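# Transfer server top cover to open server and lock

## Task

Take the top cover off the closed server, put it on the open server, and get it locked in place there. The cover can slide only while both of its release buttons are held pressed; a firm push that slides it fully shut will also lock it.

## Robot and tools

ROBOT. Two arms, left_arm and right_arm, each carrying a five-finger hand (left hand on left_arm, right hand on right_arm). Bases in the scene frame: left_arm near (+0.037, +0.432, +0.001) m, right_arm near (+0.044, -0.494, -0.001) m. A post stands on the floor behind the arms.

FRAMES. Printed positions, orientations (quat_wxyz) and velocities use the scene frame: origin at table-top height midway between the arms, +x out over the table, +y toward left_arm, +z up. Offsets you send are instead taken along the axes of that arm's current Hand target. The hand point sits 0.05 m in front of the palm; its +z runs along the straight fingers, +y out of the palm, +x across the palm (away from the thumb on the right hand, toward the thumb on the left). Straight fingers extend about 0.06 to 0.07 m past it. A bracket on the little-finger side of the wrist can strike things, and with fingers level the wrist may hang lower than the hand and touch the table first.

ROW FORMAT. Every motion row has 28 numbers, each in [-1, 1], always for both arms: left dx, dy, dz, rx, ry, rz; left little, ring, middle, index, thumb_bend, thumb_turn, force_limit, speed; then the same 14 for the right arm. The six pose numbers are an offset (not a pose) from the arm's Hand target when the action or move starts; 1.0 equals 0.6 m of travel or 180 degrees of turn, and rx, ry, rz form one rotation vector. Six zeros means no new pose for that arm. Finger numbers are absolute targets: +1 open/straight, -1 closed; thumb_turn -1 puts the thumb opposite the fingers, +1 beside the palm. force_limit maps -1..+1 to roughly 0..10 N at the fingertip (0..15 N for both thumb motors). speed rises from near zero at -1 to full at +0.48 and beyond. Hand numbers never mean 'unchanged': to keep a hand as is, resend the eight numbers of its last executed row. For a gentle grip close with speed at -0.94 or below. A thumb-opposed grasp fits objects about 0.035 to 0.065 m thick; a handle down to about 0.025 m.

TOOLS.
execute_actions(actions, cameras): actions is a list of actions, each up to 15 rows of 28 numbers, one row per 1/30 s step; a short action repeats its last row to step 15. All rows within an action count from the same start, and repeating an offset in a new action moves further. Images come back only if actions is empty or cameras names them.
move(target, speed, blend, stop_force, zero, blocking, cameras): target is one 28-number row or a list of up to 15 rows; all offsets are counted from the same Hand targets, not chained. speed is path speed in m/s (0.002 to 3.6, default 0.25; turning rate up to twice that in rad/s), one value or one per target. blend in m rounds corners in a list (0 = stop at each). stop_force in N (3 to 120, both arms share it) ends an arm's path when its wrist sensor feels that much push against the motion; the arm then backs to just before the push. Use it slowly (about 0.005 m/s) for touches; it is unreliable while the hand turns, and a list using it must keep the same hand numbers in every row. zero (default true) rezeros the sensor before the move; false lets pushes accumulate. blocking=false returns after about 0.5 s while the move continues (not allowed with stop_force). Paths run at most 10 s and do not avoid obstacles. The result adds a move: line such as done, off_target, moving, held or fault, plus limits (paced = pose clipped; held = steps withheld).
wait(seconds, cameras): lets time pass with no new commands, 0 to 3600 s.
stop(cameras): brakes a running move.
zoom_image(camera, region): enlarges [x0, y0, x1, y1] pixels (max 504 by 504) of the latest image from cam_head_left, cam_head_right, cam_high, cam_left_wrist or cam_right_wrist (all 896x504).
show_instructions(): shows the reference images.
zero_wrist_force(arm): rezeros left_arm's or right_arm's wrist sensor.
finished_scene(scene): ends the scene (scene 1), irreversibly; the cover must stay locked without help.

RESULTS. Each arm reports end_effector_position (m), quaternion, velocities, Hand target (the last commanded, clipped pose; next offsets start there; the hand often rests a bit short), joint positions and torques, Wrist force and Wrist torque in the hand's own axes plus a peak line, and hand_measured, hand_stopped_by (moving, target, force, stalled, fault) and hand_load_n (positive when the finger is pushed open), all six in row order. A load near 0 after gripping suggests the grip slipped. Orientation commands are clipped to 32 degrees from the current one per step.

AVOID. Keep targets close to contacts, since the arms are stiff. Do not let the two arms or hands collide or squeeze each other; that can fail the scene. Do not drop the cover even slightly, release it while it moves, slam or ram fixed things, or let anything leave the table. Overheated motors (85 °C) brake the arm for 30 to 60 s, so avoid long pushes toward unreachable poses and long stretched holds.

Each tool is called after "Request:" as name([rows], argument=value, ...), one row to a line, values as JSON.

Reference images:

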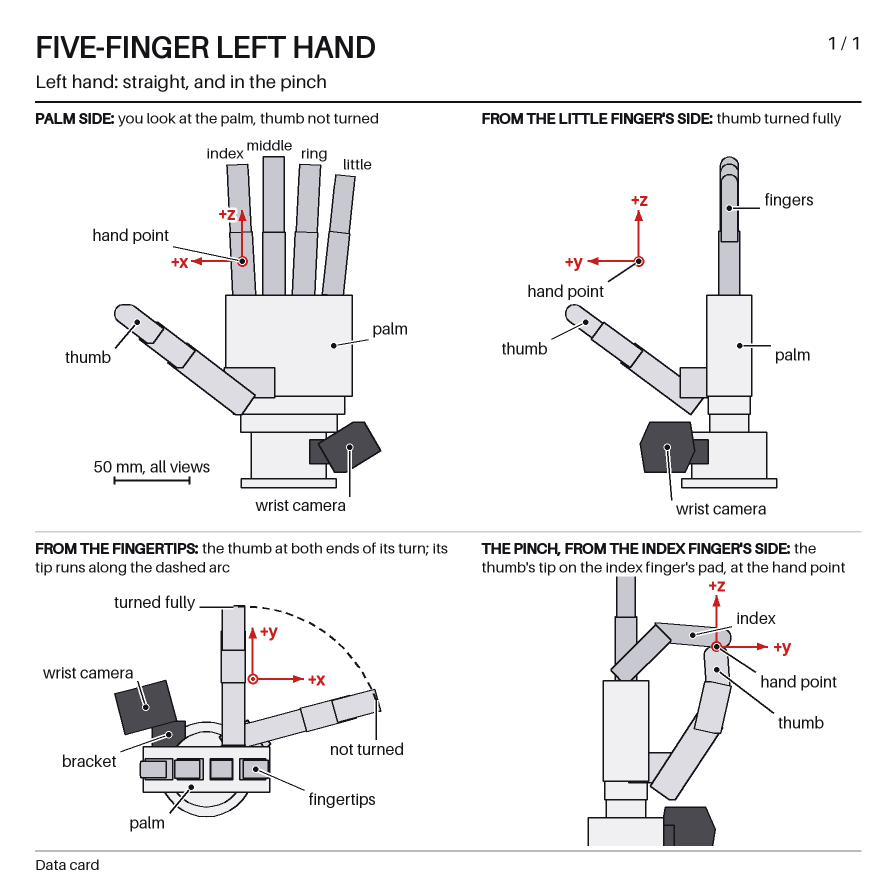

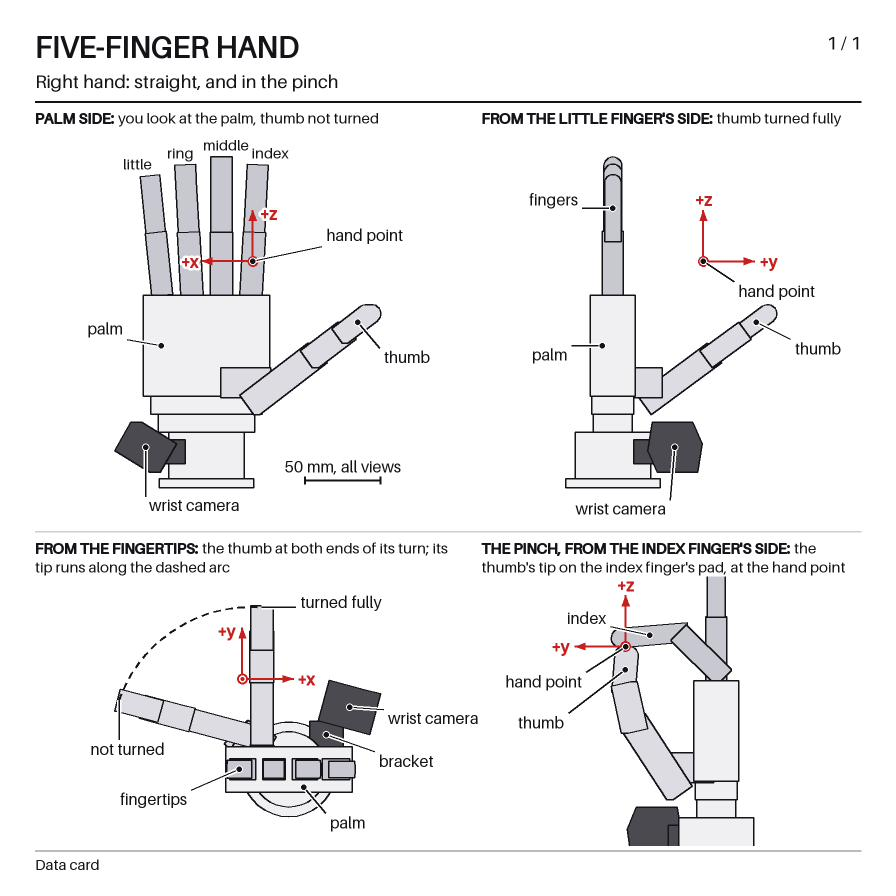

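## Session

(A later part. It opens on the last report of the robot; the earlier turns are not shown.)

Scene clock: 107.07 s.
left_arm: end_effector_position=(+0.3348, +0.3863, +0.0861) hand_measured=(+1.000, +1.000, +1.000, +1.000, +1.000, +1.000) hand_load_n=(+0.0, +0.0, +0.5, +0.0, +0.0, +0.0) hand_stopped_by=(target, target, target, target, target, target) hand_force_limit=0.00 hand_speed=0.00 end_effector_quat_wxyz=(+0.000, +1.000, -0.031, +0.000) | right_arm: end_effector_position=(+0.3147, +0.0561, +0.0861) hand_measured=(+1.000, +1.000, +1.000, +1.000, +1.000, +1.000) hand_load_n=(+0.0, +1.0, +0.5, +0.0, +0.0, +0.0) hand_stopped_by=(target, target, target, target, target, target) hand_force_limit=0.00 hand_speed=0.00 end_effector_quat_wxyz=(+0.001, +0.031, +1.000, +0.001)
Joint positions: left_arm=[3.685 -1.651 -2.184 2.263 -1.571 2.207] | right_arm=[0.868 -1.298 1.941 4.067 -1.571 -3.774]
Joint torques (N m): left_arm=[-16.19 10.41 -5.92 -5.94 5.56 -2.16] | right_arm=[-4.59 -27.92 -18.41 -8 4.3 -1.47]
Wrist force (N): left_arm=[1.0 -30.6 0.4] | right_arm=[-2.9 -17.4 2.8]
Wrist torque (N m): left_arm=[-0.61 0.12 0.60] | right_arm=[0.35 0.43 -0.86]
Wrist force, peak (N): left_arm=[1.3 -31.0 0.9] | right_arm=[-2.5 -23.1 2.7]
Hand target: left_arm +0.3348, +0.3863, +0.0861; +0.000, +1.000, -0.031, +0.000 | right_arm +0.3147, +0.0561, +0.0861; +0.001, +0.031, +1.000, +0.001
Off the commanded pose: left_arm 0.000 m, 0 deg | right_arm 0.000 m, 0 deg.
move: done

Request:
move(target=[0,-0.0005,0,0,0,0,1,1,1,1,1,1,0,0,0,0.0005,0,0,0,0,1,1,1,1,1,1,0,0], speed=0.01, cameras=["cam_left_wrist","cam_right_wrist","cam_head_right"])

Request:
zoom_image(camera="cam_left_wrist", region=[560, 280, 740, 460])

Request:
zoom_image(camera="cam_right_wrist", region=[160, 280, 340, 460])

Scene clock: 107.70 s.
left_arm: end_effector_position=(+0.3347, +0.3865, +0.0860) hand_measured=(+1.000, +1.000, +1.000, +1.000, +1.000, +1.000) hand_load_n=(+0.0, +0.0, +0.5, +0.5, +0.0, +0.0) hand_stopped_by=(target, target, target, target, target, target) hand_force_limit=0.00 hand_speed=0.00 end_effector_quat_wxyz=(+0.000, +1.000, -0.031, +0.000) | right_arm: end_effector_position=(+0.3147, +0.0564, +0.0861) hand_measured=(+1.000, +1.000, +1.000, +1.000, +1.000, +1.000) hand_load_n=(+0.0, +1.0, +0.5, +0.0, +0.0, +0.0) hand_stopped_by=(target, target, target, target, target, target) hand_force_limit=0.00 hand_speed=0.00 end_effector_quat_wxyz=(+0.001, +0.031, +1.000, +0.001)
Joint positions: left_arm=[3.686 -1.651 -2.184 2.263 -1.571 2.208] | right_arm=[0.869 -1.297 1.94 4.067 -1.571 -3.774]
Joint torques (N m): left_arm=[8.91 10.49 7.1 -6.2 5.65 3.1] | right_arm=[14.94 -28.39 -44.93 -6.02 4.19 1.61]
Wrist force (N): left_arm=[1.5 -26.5 3.6] | right_arm=[-2.1 -22.2 2.8]
Wrist torque (N m): left_arm=[-0.84 0.13 0.47] | right_arm=[0.21 0.36 -0.97]
Wrist force, peak (N): left_arm=[1.1 -31.2 0.7] | right_arm=[-2.1 -22.2 2.8]
Hand target: left_arm +0.3348, +0.3866, +0.0861; +0.000, +1.000, -0.031, +0.000 | right_arm +0.3147, +0.0564, +0.0861; +0.001, +0.031, +1.000, +0.001
Off the commanded pose: left_arm 0.000 m, 0 deg | right_arm 0.000 m, 0 deg.
move: done
cam_left_wrist: T_world_to_cam=[[0.31627, 0.94865, 0.00632, -0.47642], [0.82367, -0.2779, 0.49431, -0.20614], [0.47068, -0.15112, -0.86926, 0.08795]] pos_world=[0.27908, 0.40796, 0.18136]
cam_right_wrist: T_world_to_cam=[[-0.21319, 0.97625, 0.03848, 0.00335], [0.84409, 0.16421, 0.51044, -0.32135], [0.492, 0.1413, -0.85905, 0.02613]] pos_world=[0.25911, 0.0458, 0.18635]
Images, in order (width x height): cam_head_right 896x504, cam_left_wrist 896x504, cam_right_wrist 896x504.

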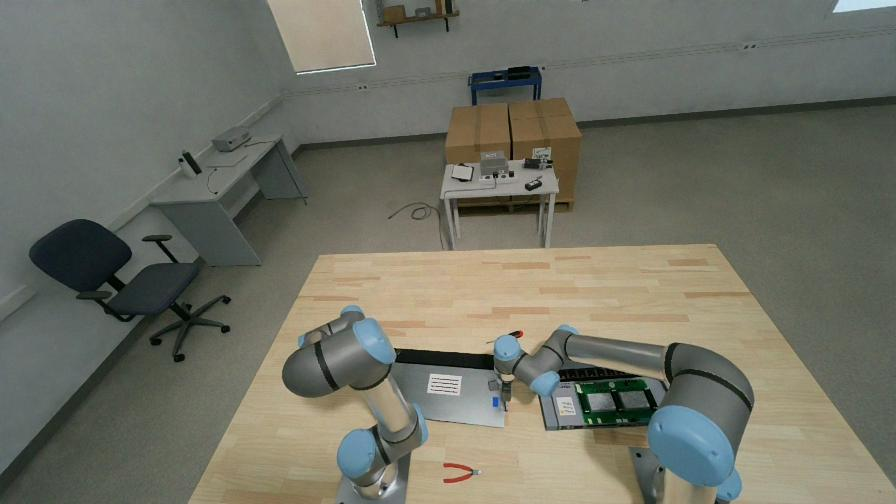

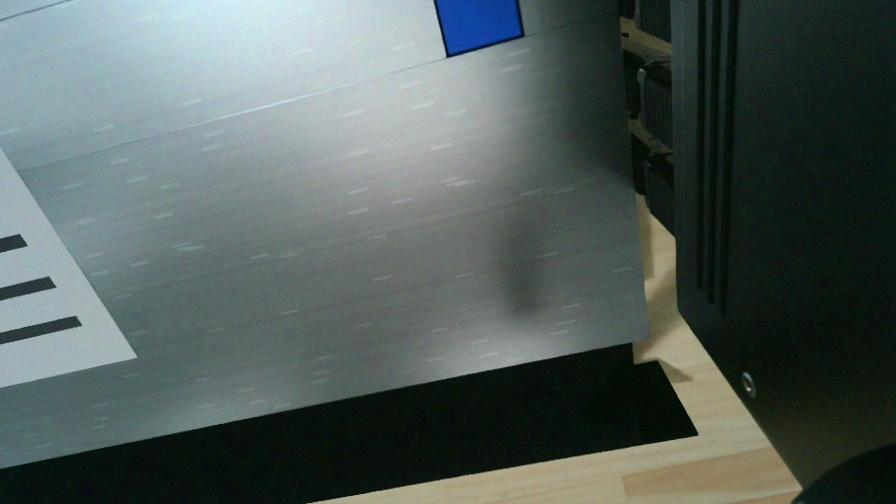

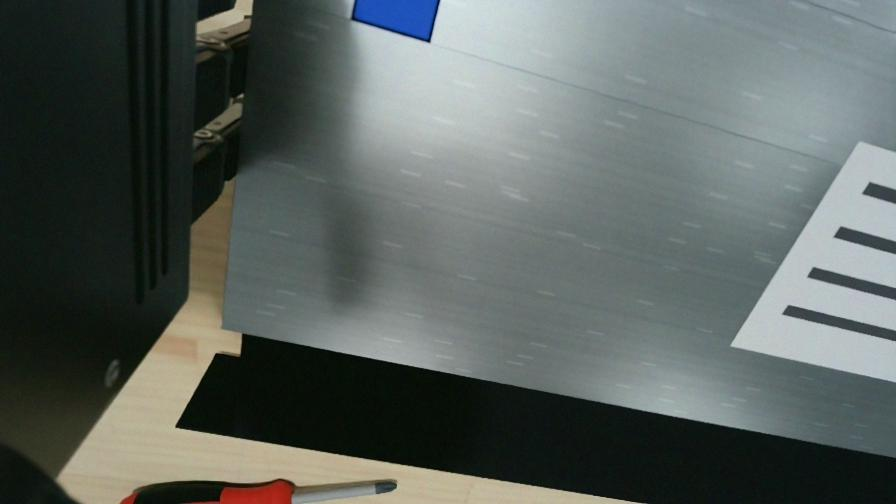

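Scaled by 2.800.

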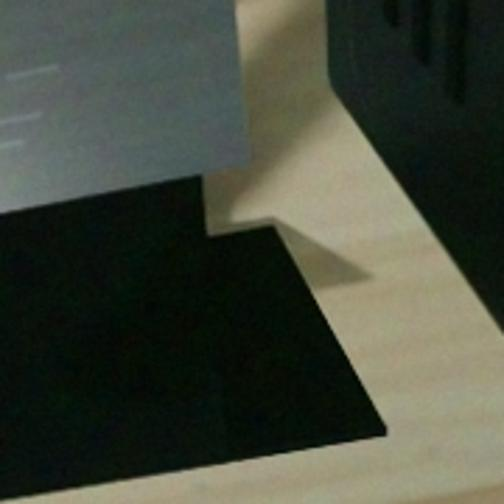

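Scaled by 2.800.

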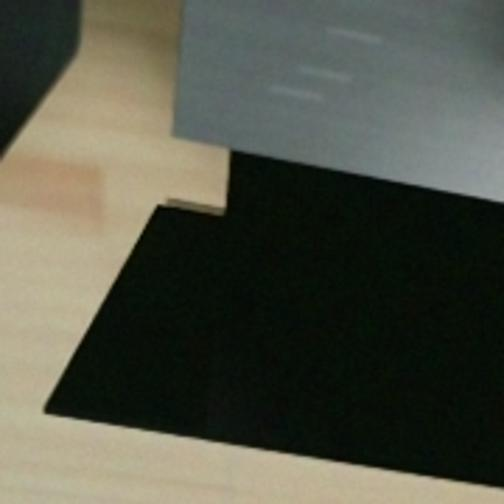

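Request:
move(target=[0,0,0.0167,0,0,0,1,1,1,1,1,1,0,0,0,0,0.0167,0,0,0,1,1,1,1,1,1,0,0], speed=0.008, stop_force=4)

Scene clock: 109.43 s.
left_arm: end_effector_position=(+0.3348, +0.3866, +0.0826) hand_measured=(+1.000, +1.000, +1.000, +1.000, +1.000, +1.000) hand_load_n=(+0.0, +0.0, +0.0, +0.5, +0.0, +0.0) hand_stopped_by=(target, target, target, target, target, target) hand_force_limit=0.00 hand_speed=0.00 end_effector_quat_wxyz=(+0.000, +1.000, -0.031, +0.000) | right_arm: end_effector_position=(+0.3147, +0.0564, +0.0834) hand_measured=(+1.000, +1.000, +1.000, +1.000, +1.000, +1.000) hand_load_n=(+0.0, +1.0, +0.5, +0.0, +0.0, +0.0) hand_stopped_by=(target, target, target, target, target, target) hand_force_limit=0.00 hand_speed=0.00 end_effector_quat_wxyz=(+0.001, +0.031, +1.000, +0.001)
Joint positions: left_arm=[3.686 -1.658 -2.188 2.274 -1.571 2.208] | right_arm=[0.869 -1.293 1.943 4.06 -1.571 -3.774]
Joint torques (N m): left_arm=[6.71 24.88 16.84 -7.81 5.79 3.01] | right_arm=[12.41 -49.55 -45.21 -7.74 4.09 1.5]
Wrist force (N): left_arm=[0.2 -27.7 2.0] | right_arm=[-2.2 -23.9 2.8]
Wrist torque (N m): left_arm=[-0.75 0.14 0.41] | right_arm=[0.23 0.46 -1.04]
Wrist force, peak (N): left_arm=[1.7 -28.9 2.1] | right_arm=[-3.4 -29.3 -0.6]
Hand target: left_arm +0.3348, +0.3866, +0.0826; +0.000, +1.000, -0.031, +0.000 (not the last commanded pose) | right_arm +0.3147, +0.0564, +0.0834; +0.001, +0.031, +1.000, +0.001 (not the last commanded pose)
Off the commanded pose: left_arm 0.007 m, 0 deg | right_arm 0.007 m, 0 deg.
move: contact (left_arm, right_arm)

Request:
execute_actions(actions=[], cameras=["cam_left_wrist","cam_right_wrist"])

Request:
zoom_image(camera="cam_left_wrist", region=[590, 300, 710, 420])

Request:
zoom_image(camera="cam_right_wrist", region=[190, 300, 310, 420])

Scene clock: 109.80 s.
left_arm: end_effector_position=(+0.3348, +0.3866, +0.0826) hand_measured=(+1.000, +1.000, +1.000, +1.000, +1.000, +1.000) hand_load_n=(+0.0, +0.0, +0.5, +0.0, +0.0, +0.0) hand_stopped_by=(target, target, target, target, target, target) hand_force_limit=0.00 hand_speed=0.00 end_effector_quat_wxyz=(+0.000, +1.000, -0.031, +0.000) | right_arm: end_effector_position=(+0.3147, +0.0564, +0.0834) hand_measured=(+1.000, +1.000, +1.000, +1.000, +1.000, +1.000) hand_load_n=(+0.0, +1.0, +0.5, +0.0, +0.0, +0.0) hand_stopped_by=(target, target, target, target, target, target) hand_force_limit=0.00 hand_speed=0.00 end_effector_quat_wxyz=(+0.001, +0.031, +1.000, +0.001)
Joint positions: left_arm=[3.686 -1.658 -2.188 2.274 -1.571 2.208] | right_arm=[0.869 -1.293 1.943 4.06 -1.571 -3.774]
Joint velocities: within noise
Joint torques (N m): left_arm=[5.26 24.17 17.04 -7.22 5.94 2.89] | right_arm=[12.52 -49.12 -44.47 -8.59 4.07 1.55]
Motor temperatures (°C): left_arm=[26 23 24 28 28 36] | right_arm=[24 26 22 33 33 31]
Wrist force (N): left_arm=[0.4 -27.1 2.1] | right_arm=[-2.1 -23.7 2.5]
Wrist torque (N m): left_arm=[-0.68 0.12 0.41] | right_arm=[0.28 0.45 -1.02]
Wrist force, peak (N): left_arm=[0.1 -27.4 2.1] | right_arm=[-1.8 -23.9 2.9]
Hand target: left_arm +0.3348, +0.3866, +0.0826; +0.000, +1.000, -0.031, +0.000 (not the last commanded pose) | right_arm +0.3147, +0.0564, +0.0834; +0.001, +0.031, +1.000, +0.001 (not the last commanded pose)
Off the commanded pose: left_arm 0.007 m, 0 deg | right_arm 0.007 m, 0 deg.
camera_calibration:
cam_left_wrist: T_world_to_cam=[[0.31614, 0.94869, 0.00636, -0.47648], [0.82369, -0.2778, 0.49433, -0.20448], [0.47073, -0.15104, -0.86925, 0.08496]] pos_world=[0.27908, 0.40806, 0.17796]
cam_right_wrist: T_world_to_cam=[[-0.21333, 0.97622, 0.0385, 0.00347], [0.84406, 0.16432, 0.51045, -0.31994], [0.49199, 0.14139, -0.85904, 0.02394]] pos_world=[0.25901, 0.0458, 0.18375]
Images, in order (width x height): cam_left_wrist 896x504, cam_right_wrist 896x504.

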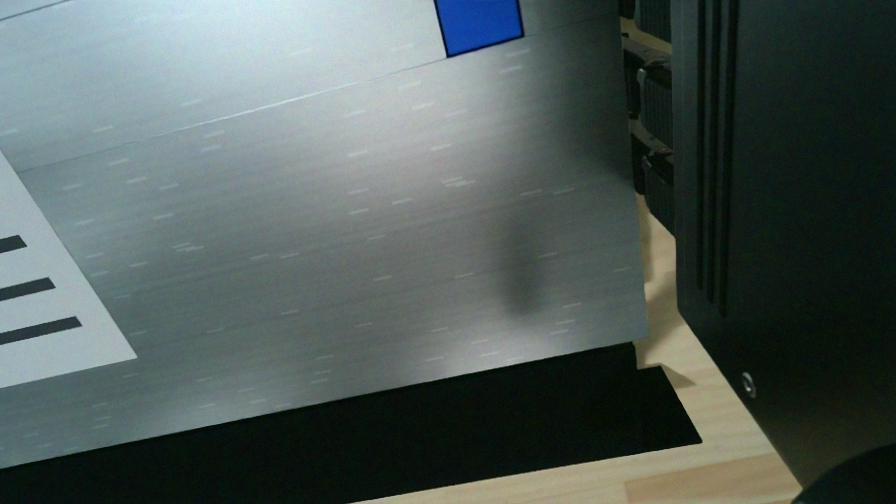

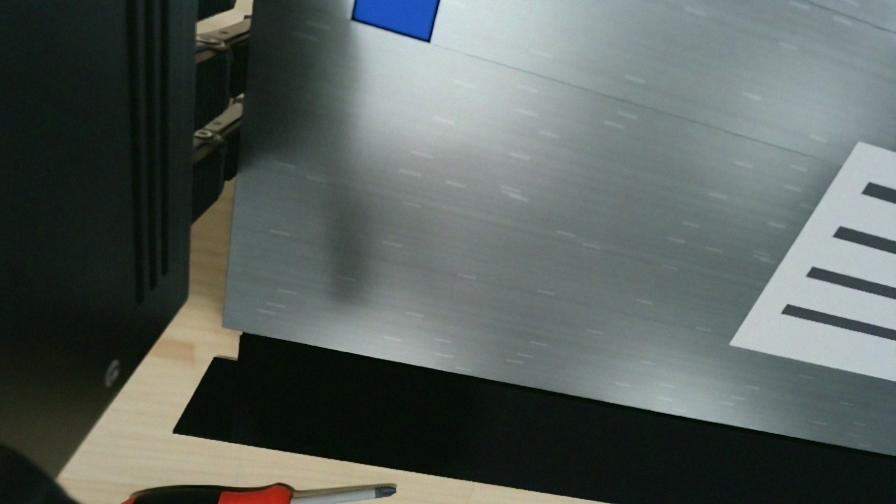

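Scaled by 4.200.

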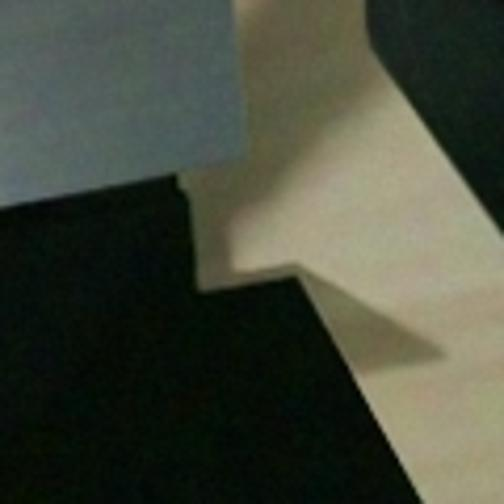

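Scaled by 4.200.

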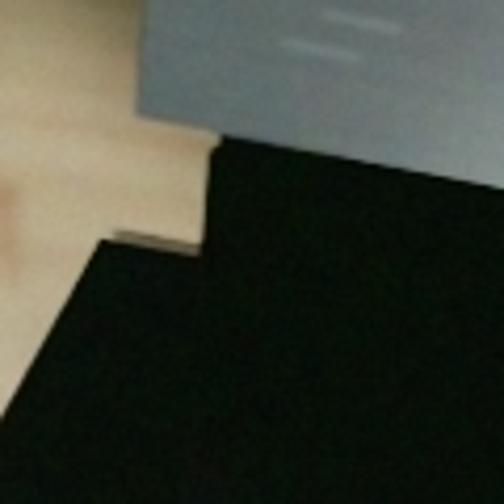

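Request:
move([
  [0,0,-0.005,0,0,0,1,1,1,1,1,1,0,0,0,0,-0.0037,0,0,0,1,1,1,1,1,1,0,0],
  [-0.0025,0,-0.005,0,0,0,1,1,1,1,1,1,0,0,0.0025,0,-0.0037,0,0,0,1,1,1,1,1,1,0,0],
], speed=0.01)

Request:
move(target=[0,0,0.0167,0,0,0,1,1,1,1,1,1,0,0,0,0,0.0167,0,0,0,1,1,1,1,1,1,0,0], speed=0.008, stop_force=4)

Scene clock: 111.20 s.
left_arm: end_effector_position=(+0.3334, +0.3867, +0.0856) hand_measured=(+1.000, +1.000, +1.000, +1.000, +1.000, +1.000) hand_load_n=(+0.0, +0.0, +0.0, +0.5, +0.0, +0.0) hand_stopped_by=(target, target, target, target, target, target) hand_force_limit=0.00 hand_speed=0.00 end_effector_quat_wxyz=(+0.000, +1.000, -0.031, +0.000) | right_arm: end_effector_position=(+0.3133, +0.0565, +0.0856) hand_measured=(+1.000, +1.000, +1.000, +1.000, +1.000, +1.000) hand_load_n=(+0.0, +1.0, +0.5, +0.0, +0.0, +0.0) hand_stopped_by=(target, target, target, target, target, target) hand_force_limit=0.00 hand_speed=0.00 end_effector_quat_wxyz=(+0.001, +0.031, +1.000, +0.001)
Joint positions: left_arm=[3.689 -1.648 -2.188 2.265 -1.571 2.211] | right_arm=[0.871 -1.297 1.942 4.066 -1.571 -3.771]
Joint torques (N m): left_arm=[7.37 23.71 -3.69 -7.18 5.48 3.31] | right_arm=[16.08 -49.3 -21.05 -8.02 4.18 1.45]
Wrist force (N): left_arm=[0.7 -26.1 3.7] | right_arm=[-2.9 -23.1 2.5]
Wrist torque (N m): left_arm=[-0.86 0.15 0.40] | right_arm=[0.35 0.25 -1.08]
Wrist force, peak (N): left_arm=[1.4 -28.0 3.8] | right_arm=[-7.2 -27.8 3.0]
Hand target: left_arm +0.3333, +0.3867, +0.0856; +0.000, +1.000, -0.031, +0.000 | right_arm +0.3132, +0.0565, +0.0856; +0.001, +0.031, +1.000, +0.001
Off the commanded pose: left_arm 0.000 m, 0 deg | right_arm 0.000 m, 0 deg.
move: done

Scene clock: 113.07 s.
left_arm: end_effector_position=(+0.3333, +0.3867, +0.0809) hand_measured=(+1.000, +1.000, +1.000, +1.000, +1.000, +1.000) hand_load_n=(+0.0, +0.0, +0.0, +0.5, +0.0, +0.0) hand_stopped_by=(target, target, target, target, target, target) hand_force_limit=0.00 hand_speed=0.00 end_effector_quat_wxyz=(+0.000, +1.000, -0.031, +0.000) | right_arm: end_effector_position=(+0.3132, +0.0565, +0.0814) hand_measured=(+1.000, +1.000, +1.000, +1.000, +1.000, +1.000) hand_load_n=(+0.0, +1.0, +0.5, +0.5, +0.0, +0.0) hand_stopped_by=(target, target, target, target, target, target) hand_force_limit=0.00 hand_speed=0.00 end_effector_quat_wxyz=(+0.001, +0.031, +1.000, +0.001)
Joint positions: left_arm=[3.689 -1.657 -2.194 2.28 -1.571 2.212] | right_arm=[0.871 -1.291 1.947 4.054 -1.571 -3.771]
Joint torques (N m): left_arm=[5.57 22.12 16.61 -7.58 4.65 3.21] | right_arm=[11.55 -49.52 -45.08 -7.16 3.73 1.58]
Wrist force (N): left_arm=[0.5 -27.5 2.5] | right_arm=[-2.0 -24.3 2.6]
Wrist torque (N m): left_arm=[-0.67 0.16 0.41] | right_arm=[0.21 0.42 -1.07]
Wrist force, peak (N): left_arm=[2.1 -29.1 3.0] | right_arm=[-3.0 -27.2 -2.0]
Hand target: left_arm +0.3333, +0.3867, +0.0809; +0.000, +1.000, -0.031, +0.000 (not the last commanded pose) | right_arm +0.3132, +0.0565, +0.0814; +0.001, +0.031, +1.000, +0.001 (not the last commanded pose)
Off the commanded pose: left_arm 0.005 m, 0 deg | right_arm 0.006 m, 0 deg.
move: contact (left_arm, right_arm)

Request:
move(target=[0,0,0.0125,0,0,0,1,1,1,1,1,1,0,0,0,0,0.0125,0,0,0,1,1,1,1,1,1,0,0], speed=0.005, stop_force=8, cameras=["cam_left_wrist","cam_right_wrist","cam_head_right"])

Request:
zoom_image(camera="cam_left_wrist", region=[590, 300, 710, 420])

Request:
zoom_image(camera="cam_right_wrist", region=[190, 300, 310, 420])

Request:
zoom_image(camera="cam_head_right", region=[370, 330, 530, 440])

Scene clock: 115.17 s.
left_arm: end_effector_position=(+0.3333, +0.3867, +0.0772) hand_measured=(+1.000, +1.000, +1.000, +1.000, +1.000, +1.000) hand_load_n=(+0.0, +0.0, +0.5, +0.5, +0.0, +0.0) hand_stopped_by=(target, target, target, target, target, target) hand_force_limit=0.00 hand_speed=0.00 end_effector_quat_wxyz=(+0.000, +1.000, -0.031, +0.000) | right_arm: end_effector_position=(+0.3133, +0.0566, +0.0803) hand_measured=(+1.000, +1.000, +1.000, +1.000, +1.000, +1.000) hand_load_n=(+0.0, +1.0, +0.5, +0.5, +0.0, +0.0) hand_stopped_by=(target, target, target, target, target, target) hand_force_limit=0.00 hand_speed=0.00 end_effector_quat_wxyz=(+0.001, +0.031, +1.000, +0.001)
Joint positions: left_arm=[3.689 -1.664 -2.199 2.291 -1.571 2.212] | right_arm=[0.871 -1.289 1.948 4.051 -1.571 -3.771]
Joint torques (N m): left_arm=[3.88 22.08 11.62 -8.13 4.33 3.1] | right_arm=[7.26 -48.7 -46.68 -8.7 3.86 1.68]
Wrist force (N): left_arm=[1.6 -28.2 -1.7] | right_arm=[-1.8 -26.6 2.4]
Wrist torque (N m): left_arm=[-0.57 0.01 0.49] | right_arm=[0.29 0.57 -1.13]
Wrist force, peak (N): left_arm=[0.2 -27.6 -11.8] | right_arm=[-2.7 -31.8 -5.8]
Hand target: left_arm +0.3333, +0.3867, +0.0772; +0.000, +1.000, -0.031, +0.000 (not the last commanded pose) | right_arm +0.3133, +0.0566, +0.0803; +0.001, +0.031, +1.000, +0.001 (not the last commanded pose)
Off the commanded pose: left_arm 0.004 m, 0 deg | right_arm 0.006 m, 0 deg.
move: contact (left_arm, right_arm)
cam_left_wrist: T_world_to_cam=[[0.31614, 0.94869, 0.00636, -0.47607], [0.82369, -0.2778, 0.49433, -0.20055], [0.47073, -0.15104, -0.86925, 0.08098]] pos_world=[0.27758, 0.40816, 0.17256]
cam_right_wrist: T_world_to_cam=[[-0.21335, 0.97621, 0.03867, 0.00307], [0.84395, 0.16422, 0.51067, -0.31716], [0.49217, 0.14159, -0.85891, 0.02178]] pos_world=[0.25761, 0.046, 0.18055]
Images, in order (width x height): cam_head_right 896x504, cam_left_wrist 896x504, cam_right_wrist 896x504.

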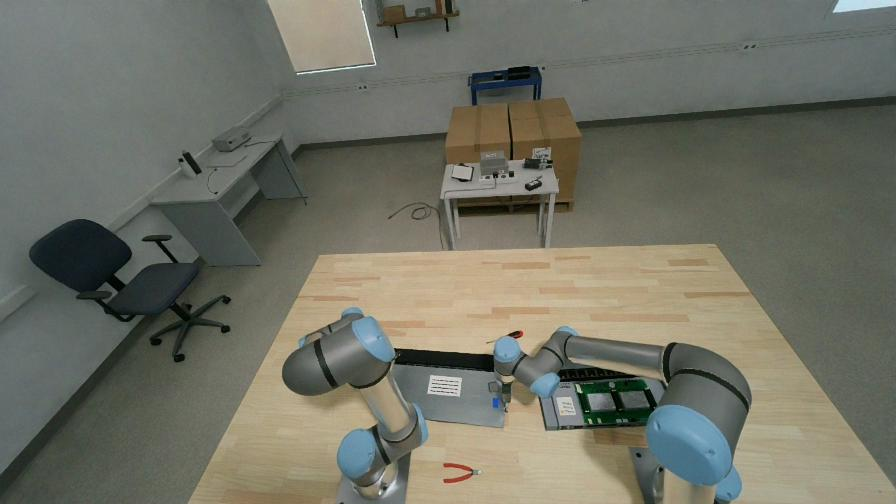

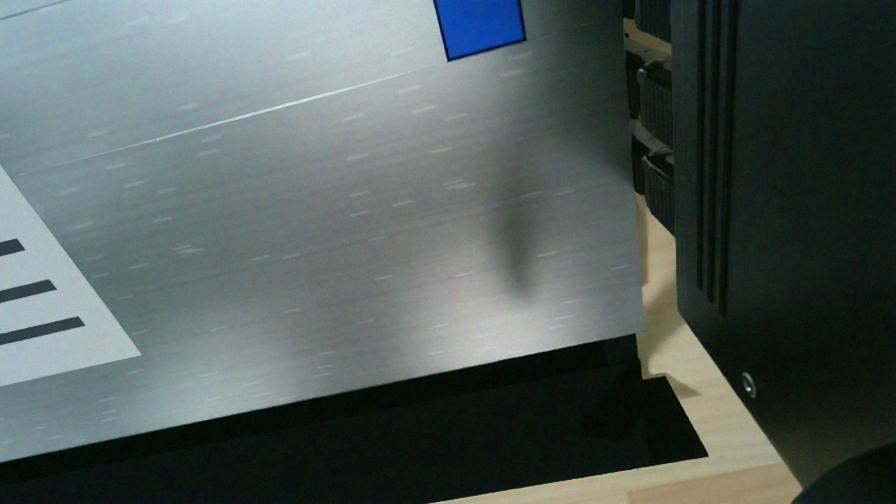

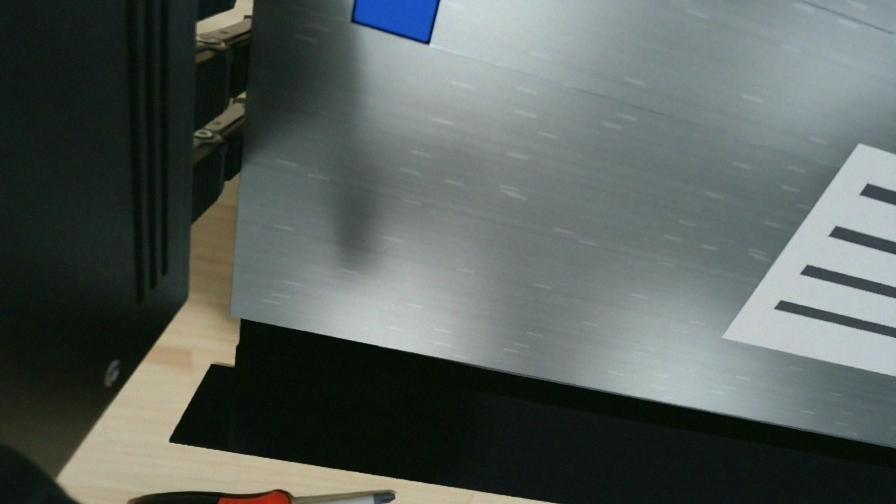

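Scaled by 4.200.

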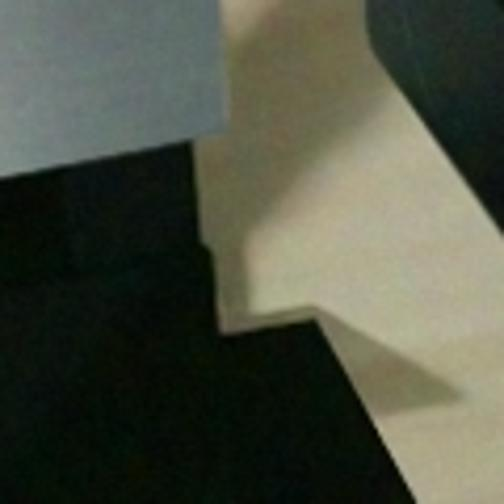

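Scaled by 4.200.

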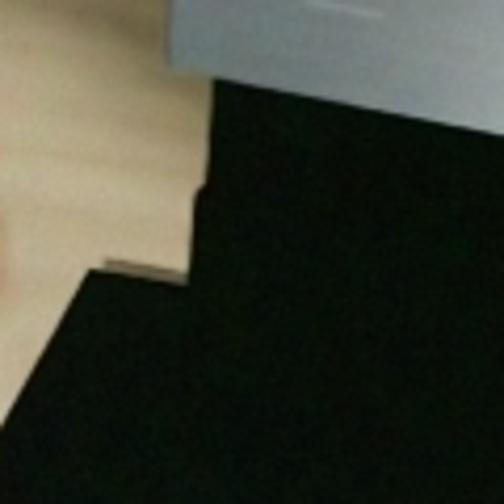

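Scaled by 3.150.

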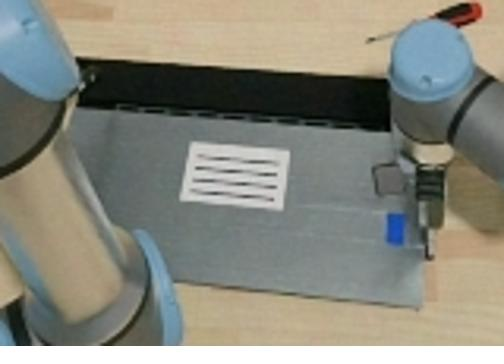

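Request:
zoom_image(camera="cam_head_right", region=[470, 370, 520, 430])

Request:
execute_actions(actions=[], cameras=["cam_high","cam_head_left"])

Request:
zoom_image(camera="cam_head_left", region=[440, 380, 520, 440])

Request:
zoom_image(camera="cam_high", region=[190, 390, 300, 470])

Request:
zoom_image(camera="cam_high", region=[380, 370, 460, 450])

Scaled by 8.400.

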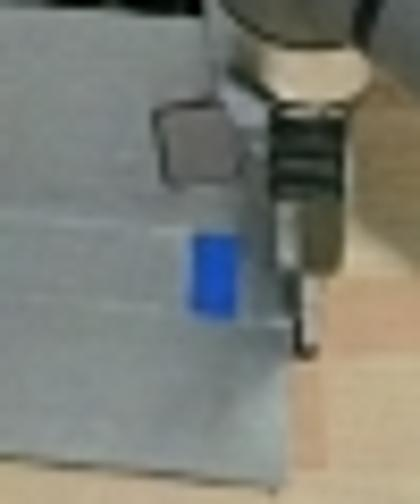

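Scene clock: 116.03 s.
left_arm: end_effector_position=(+0.3333, +0.3867, +0.0772) hand_measured=(+1.000, +1.000, +1.000, +1.000, +1.000, +1.000) hand_load_n=(+0.0, +0.0, +0.0, +0.5, +0.0, +0.0) hand_stopped_by=(target, target, target, target, target, target) hand_force_limit=0.00 hand_speed=0.00 end_effector_quat_wxyz=(+0.000, +1.000, -0.031, +0.000) | right_arm: end_effector_position=(+0.3133, +0.0566, +0.0803) hand_measured=(+1.000, +1.000, +1.000, +1.000, +1.000, +1.000) hand_load_n=(+0.0, +1.0, +1.0, +0.0, +0.0, +0.0) hand_stopped_by=(target, target, target, target, target, target) hand_force_limit=0.00 hand_speed=0.00 end_effector_quat_wxyz=(+0.001, +0.031, +1.000, +0.001)
Joint positions: left_arm=[3.689 -1.664 -2.199 2.291 -1.571 2.212] | right_arm=[0.871 -1.289 1.948 4.051 -1.571 -3.771]
Joint velocities: within noise
Joint torques (N m): left_arm=[4.11 22.77 10.9 -8.14 4.62 3.05] | right_arm=[7.96 -49.73 -45.79 -9.88 3.6 1.54]
Motor temperatures (°C): left_arm=[26 23 24 28 28 36] | right_arm=[24 26 22 33 33 31]
Wrist force (N): left_arm=[1.3 -27.8 -1.4] | right_arm=[-2.0 -26.5 2.4]
Wrist torque (N m): left_arm=[-0.51 0.07 0.46] | right_arm=[0.30 0.59 -1.13]
Wrist force, peak (N): left_arm=[1.5 -28.5 -1.4] | right_arm=[-1.7 -27.0 2.6]
Hand target: left_arm +0.3333, +0.3867, +0.0772; +0.000, +1.000, -0.031, +0.000 (not the last commanded pose) | right_arm +0.3133, +0.0566, +0.0803; +0.001, +0.031, +1.000, +0.001 (not the last commanded pose)
Off the commanded pose: left_arm 0.004 m, 0 deg | right_arm 0.006 m, 0 deg.
Images, in order (width x height): cam_head_left 896x504, cam_high 896x504.

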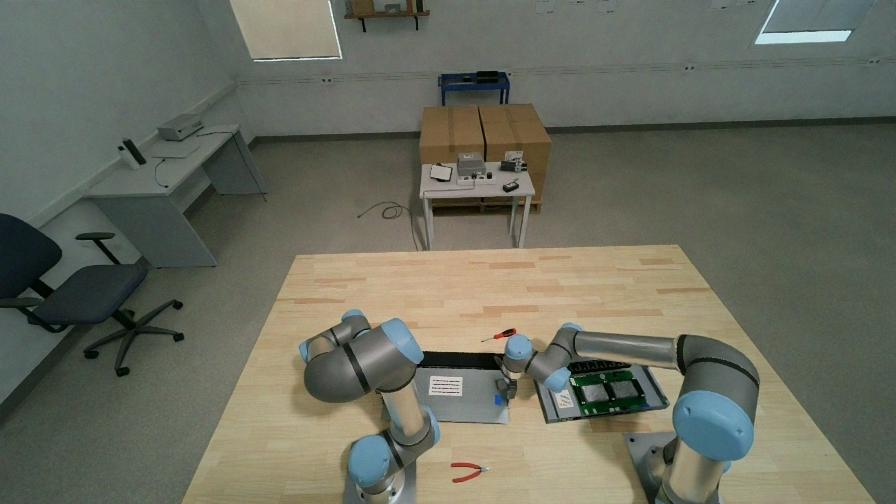

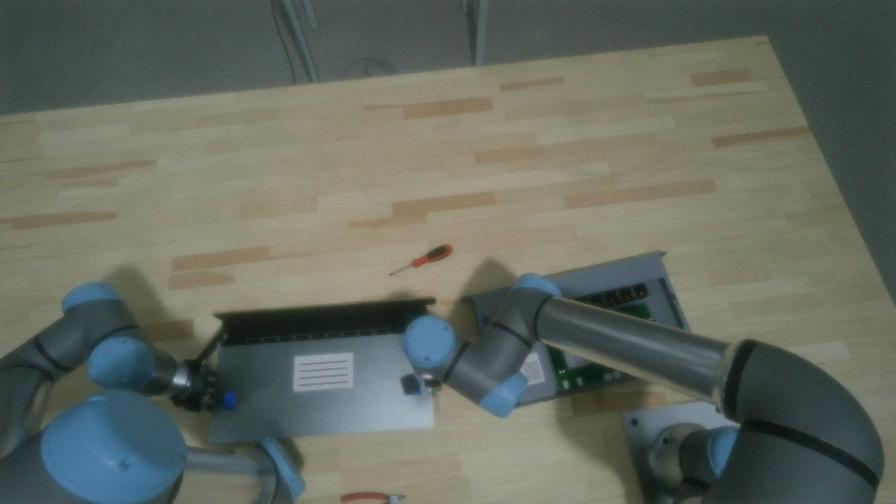

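Scaled by 6.300.

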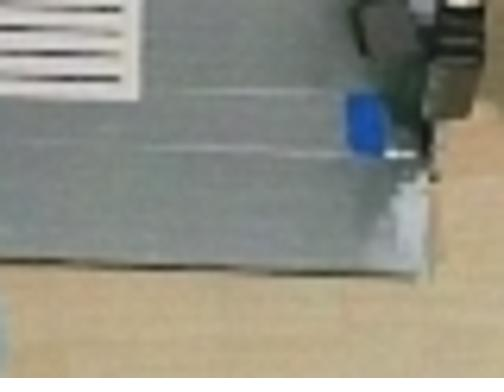

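Scaled by 4.582.

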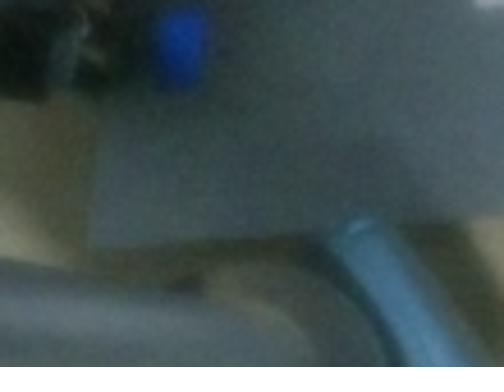

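Scaled by 6.300.

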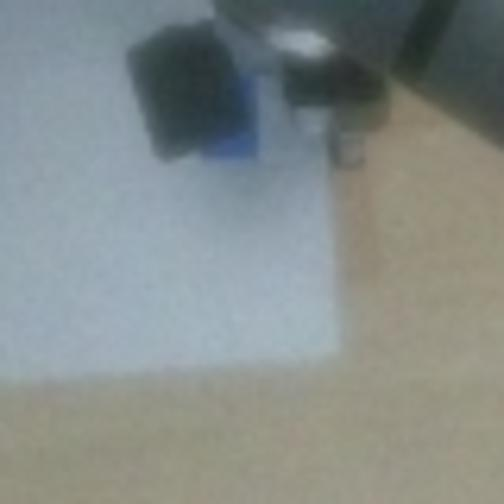

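Request:
execute_actions(actions=[], cameras=["all"])

Scene clock: 116.70 s.
left_arm: end_effector_position=(+0.3333, +0.3867, +0.0772) hand_measured=(+1.000, +1.000, +1.000, +1.000, +1.000, +1.000) hand_load_n=(+0.0, +0.5, +0.5, +0.5, +0.0, +0.0) hand_stopped_by=(target, target, target, target, target, target) hand_force_limit=0.00 hand_speed=0.00 end_effector_quat_wxyz=(+0.000, +1.000, -0.031, +0.000) | right_arm: end_effector_position=(+0.3133, +0.0566, +0.0803) hand_measured=(+1.000, +1.000, +1.000, +1.000, +1.000, +1.000) hand_load_n=(+0.0, +1.0, +0.5, +0.0, +0.0, +0.0) hand_stopped_by=(target, target, target, target, target, target) hand_force_limit=0.00 hand_speed=0.00 end_effector_quat_wxyz=(+0.001, +0.031, +1.000, +0.001)
Joint positions: left_arm=[3.689 -1.664 -2.199 2.291 -1.571 2.212] | right_arm=[0.871 -1.289 1.948 4.051 -1.571 -3.771]
Joint velocities: within noise
Joint torques (N m): left_arm=[3.64 21.93 11.94 -8.37 4.66 2.98] | right_arm=[8.1 -49.28 -45.64 -9.87 3.7 1.41]
Motor temperatures (°C): left_arm=[26 23 24 28 28 36] | right_arm=[24 26 22 33 33 31]
Wrist force (N): left_arm=[1.3 -28.2 -1.6] | right_arm=[-2.0 -26.8 2.5]
Wrist torque (N m): left_arm=[-0.57 0.04 0.47] | right_arm=[0.25 0.60 -1.14]
Wrist force, peak (N): left_arm=[1.4 -28.5 -1.5] | right_arm=[-1.9 -27.0 2.3]
Hand target: left_arm +0.3333, +0.3867, +0.0772; +0.000, +1.000, -0.031, +0.000 (not the last commanded pose) | right_arm +0.3133, +0.0566, +0.0803; +0.001, +0.031, +1.000, +0.001 (not the last commanded pose)
Off the commanded pose: left_arm 0.004 m, 0 deg | right_arm 0.006 m, 0 deg.
camera_calibration:
cam_left_wrist: T_world_to_cam=[[0.31614, 0.94869, 0.00636, -0.47607], [0.82369, -0.2778, 0.49433, -0.20055], [0.47073, -0.15104, -0.86925, 0.08098]] pos_world=[0.27758, 0.40816, 0.17256]
cam_right_wrist: T_world_to_cam=[[-0.21335, 0.97621, 0.03867, 0.00307], [0.84395, 0.16422, 0.51067, -0.31716], [0.49217, 0.14159, -0.85891, 0.02178]] pos_world=[0.25761, 0.046, 0.18055]

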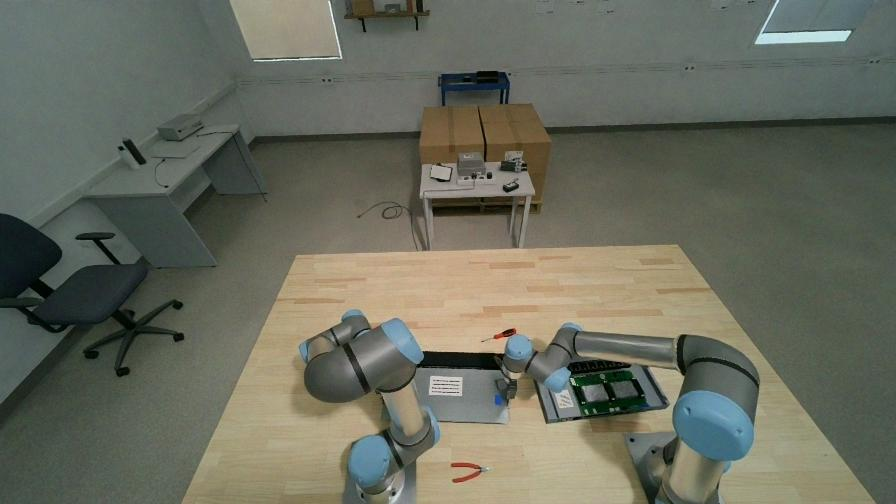

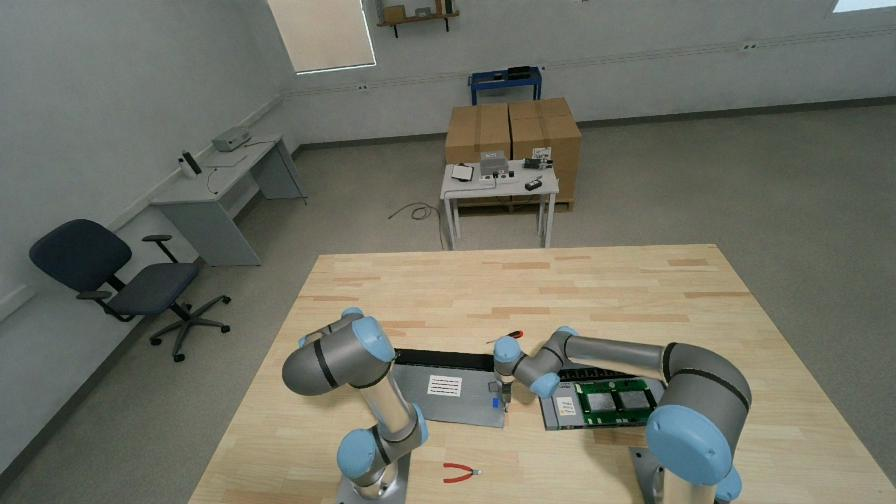

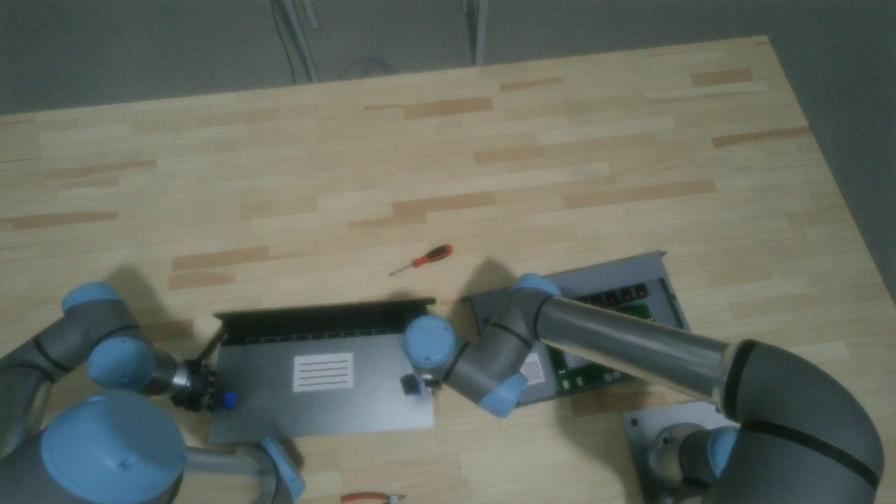

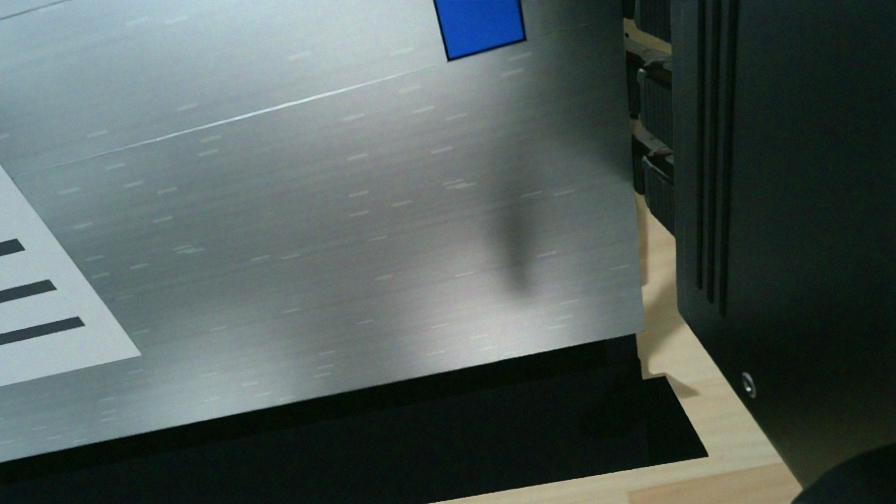

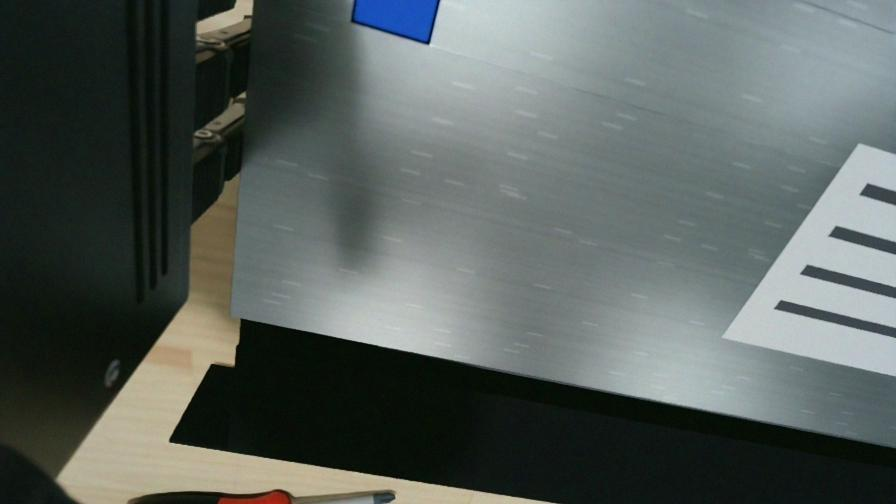

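Request:
move([
  [0,0,-0.00667,0,0,0,1,1,1,1,1,1,0,0,0,0,-0.002,0,0,0,1,1,1,1,1,1,0,0],
  [-0.00167,0,-0.00667,0,0,0,1,1,1,1,1,1,0,0,0.00167,0,-0.002,0,0,0,1,1,1,1,1,1,0,0],
], speed=0.01, cameras=["cam_left_wrist","cam_right_wrist"])

Request:
zoom_image(camera="cam_left_wrist", region=[500, 250, 800, 500])

Request:
zoom_image(camera="cam_right_wrist", region=[130, 250, 430, 500])

Scene clock: 118.00 s.
left_arm: end_effector_position=(+0.3325, +0.3868, +0.0812) hand_measured=(+1.000, +1.000, +1.000, +1.000, +1.000, +1.000) hand_load_n=(+0.0, +0.0, +0.5, +0.0, +0.0, +0.0) hand_stopped_by=(target, target, target, target, target, target) hand_force_limit=0.00 hand_speed=0.00 end_effector_quat_wxyz=(+0.000, +1.000, -0.031, +0.000) | right_arm: end_effector_position=(+0.3125, +0.0567, +0.0816) hand_measured=(+1.000, +1.000, +1.000, +1.000, +1.000, +1.000) hand_load_n=(+0.0, +1.5, +0.5, +0.5, +0.0, +0.0) hand_stopped_by=(target, target, target, target, target, target) hand_force_limit=0.00 hand_speed=0.00 end_effector_quat_wxyz=(+0.001, +0.031, +1.000, +0.001)
Joint positions: left_arm=[3.692 -1.654 -2.196 2.279 -1.571 2.214] | right_arm=[0.872 -1.292 1.947 4.054 -1.571 -3.77]
Joint torques (N m): left_arm=[8.39 23.45 -4.49 -7.89 4.58 2.73] | right_arm=[18.36 -48.51 -21.42 -8.07 3.63 1.46]
Wrist force (N): left_arm=[-0.4 -25.2 3.8] | right_arm=[-6.2 -28.3 2.0]
Wrist torque (N m): left_arm=[-0.78 0.19 0.30] | right_arm=[0.32 0.24 -1.43]
Wrist force, peak (N): left_arm=[0.8 -30.0 3.7] | right_arm=[-8.7 -31.5 2.4]
Hand target: left_arm +0.3323, +0.3867, +0.0812; +0.000, +1.000, -0.031, +0.000 | right_arm +0.3123, +0.0567, +0.0815; +0.001, +0.031, +1.000, +0.001
Off the commanded pose: left_arm 0.000 m, 0 deg | right_arm 0.000 m, 0 deg.
move: done
cam_left_wrist: T_world_to_cam=[[0.31623, 0.94866, 0.00645, -0.47587], [0.82361, -0.27791, 0.4944, -0.20182], [0.47081, -0.15103, -0.86921, 0.08481]] pos_world=[0.27678, 0.40816, 0.17656]
cam_right_wrist: T_world_to_cam=[[-0.21327, 0.97623, 0.0387, 0.00282], [0.8439, 0.16411, 0.51078, -0.31716], [0.49229, 0.14159, -0.85884, 0.02324]] pos_world=[0.25681, 0.046, 0.18185]

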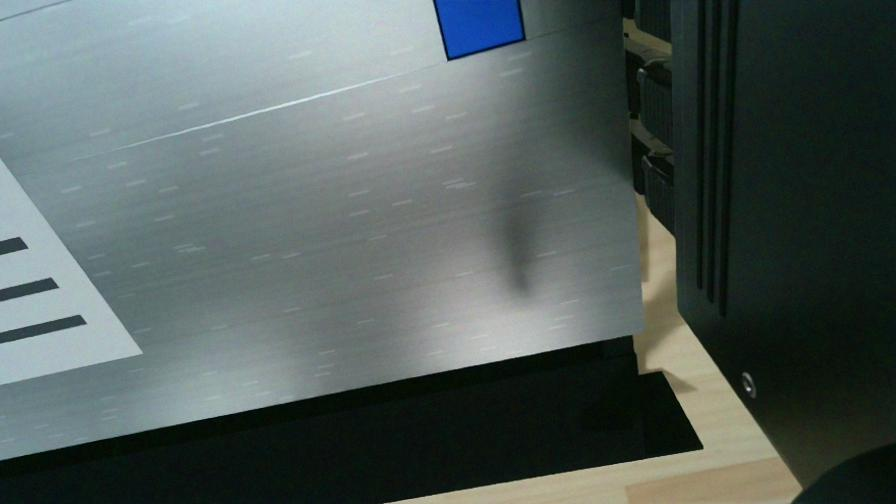

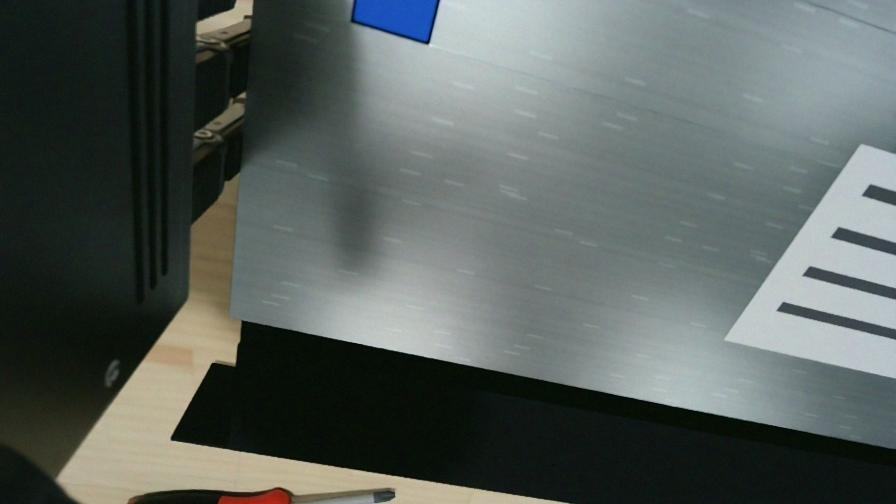

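Scaled by 1.680.

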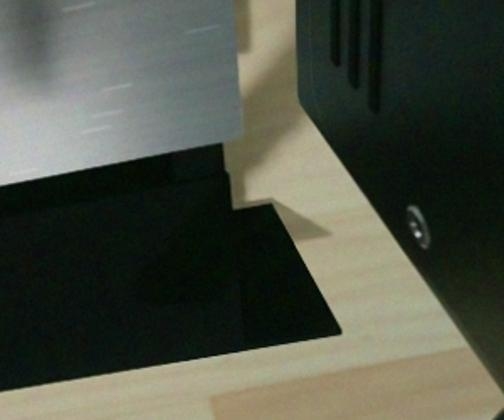

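Scaled by 1.680.

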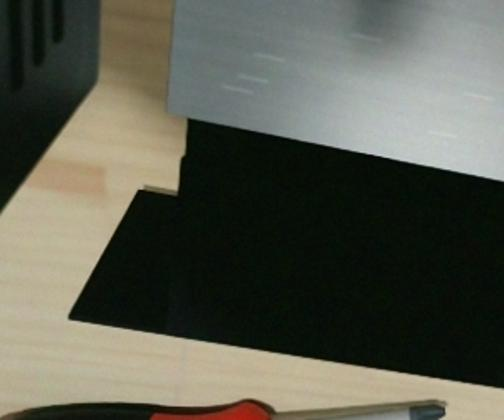

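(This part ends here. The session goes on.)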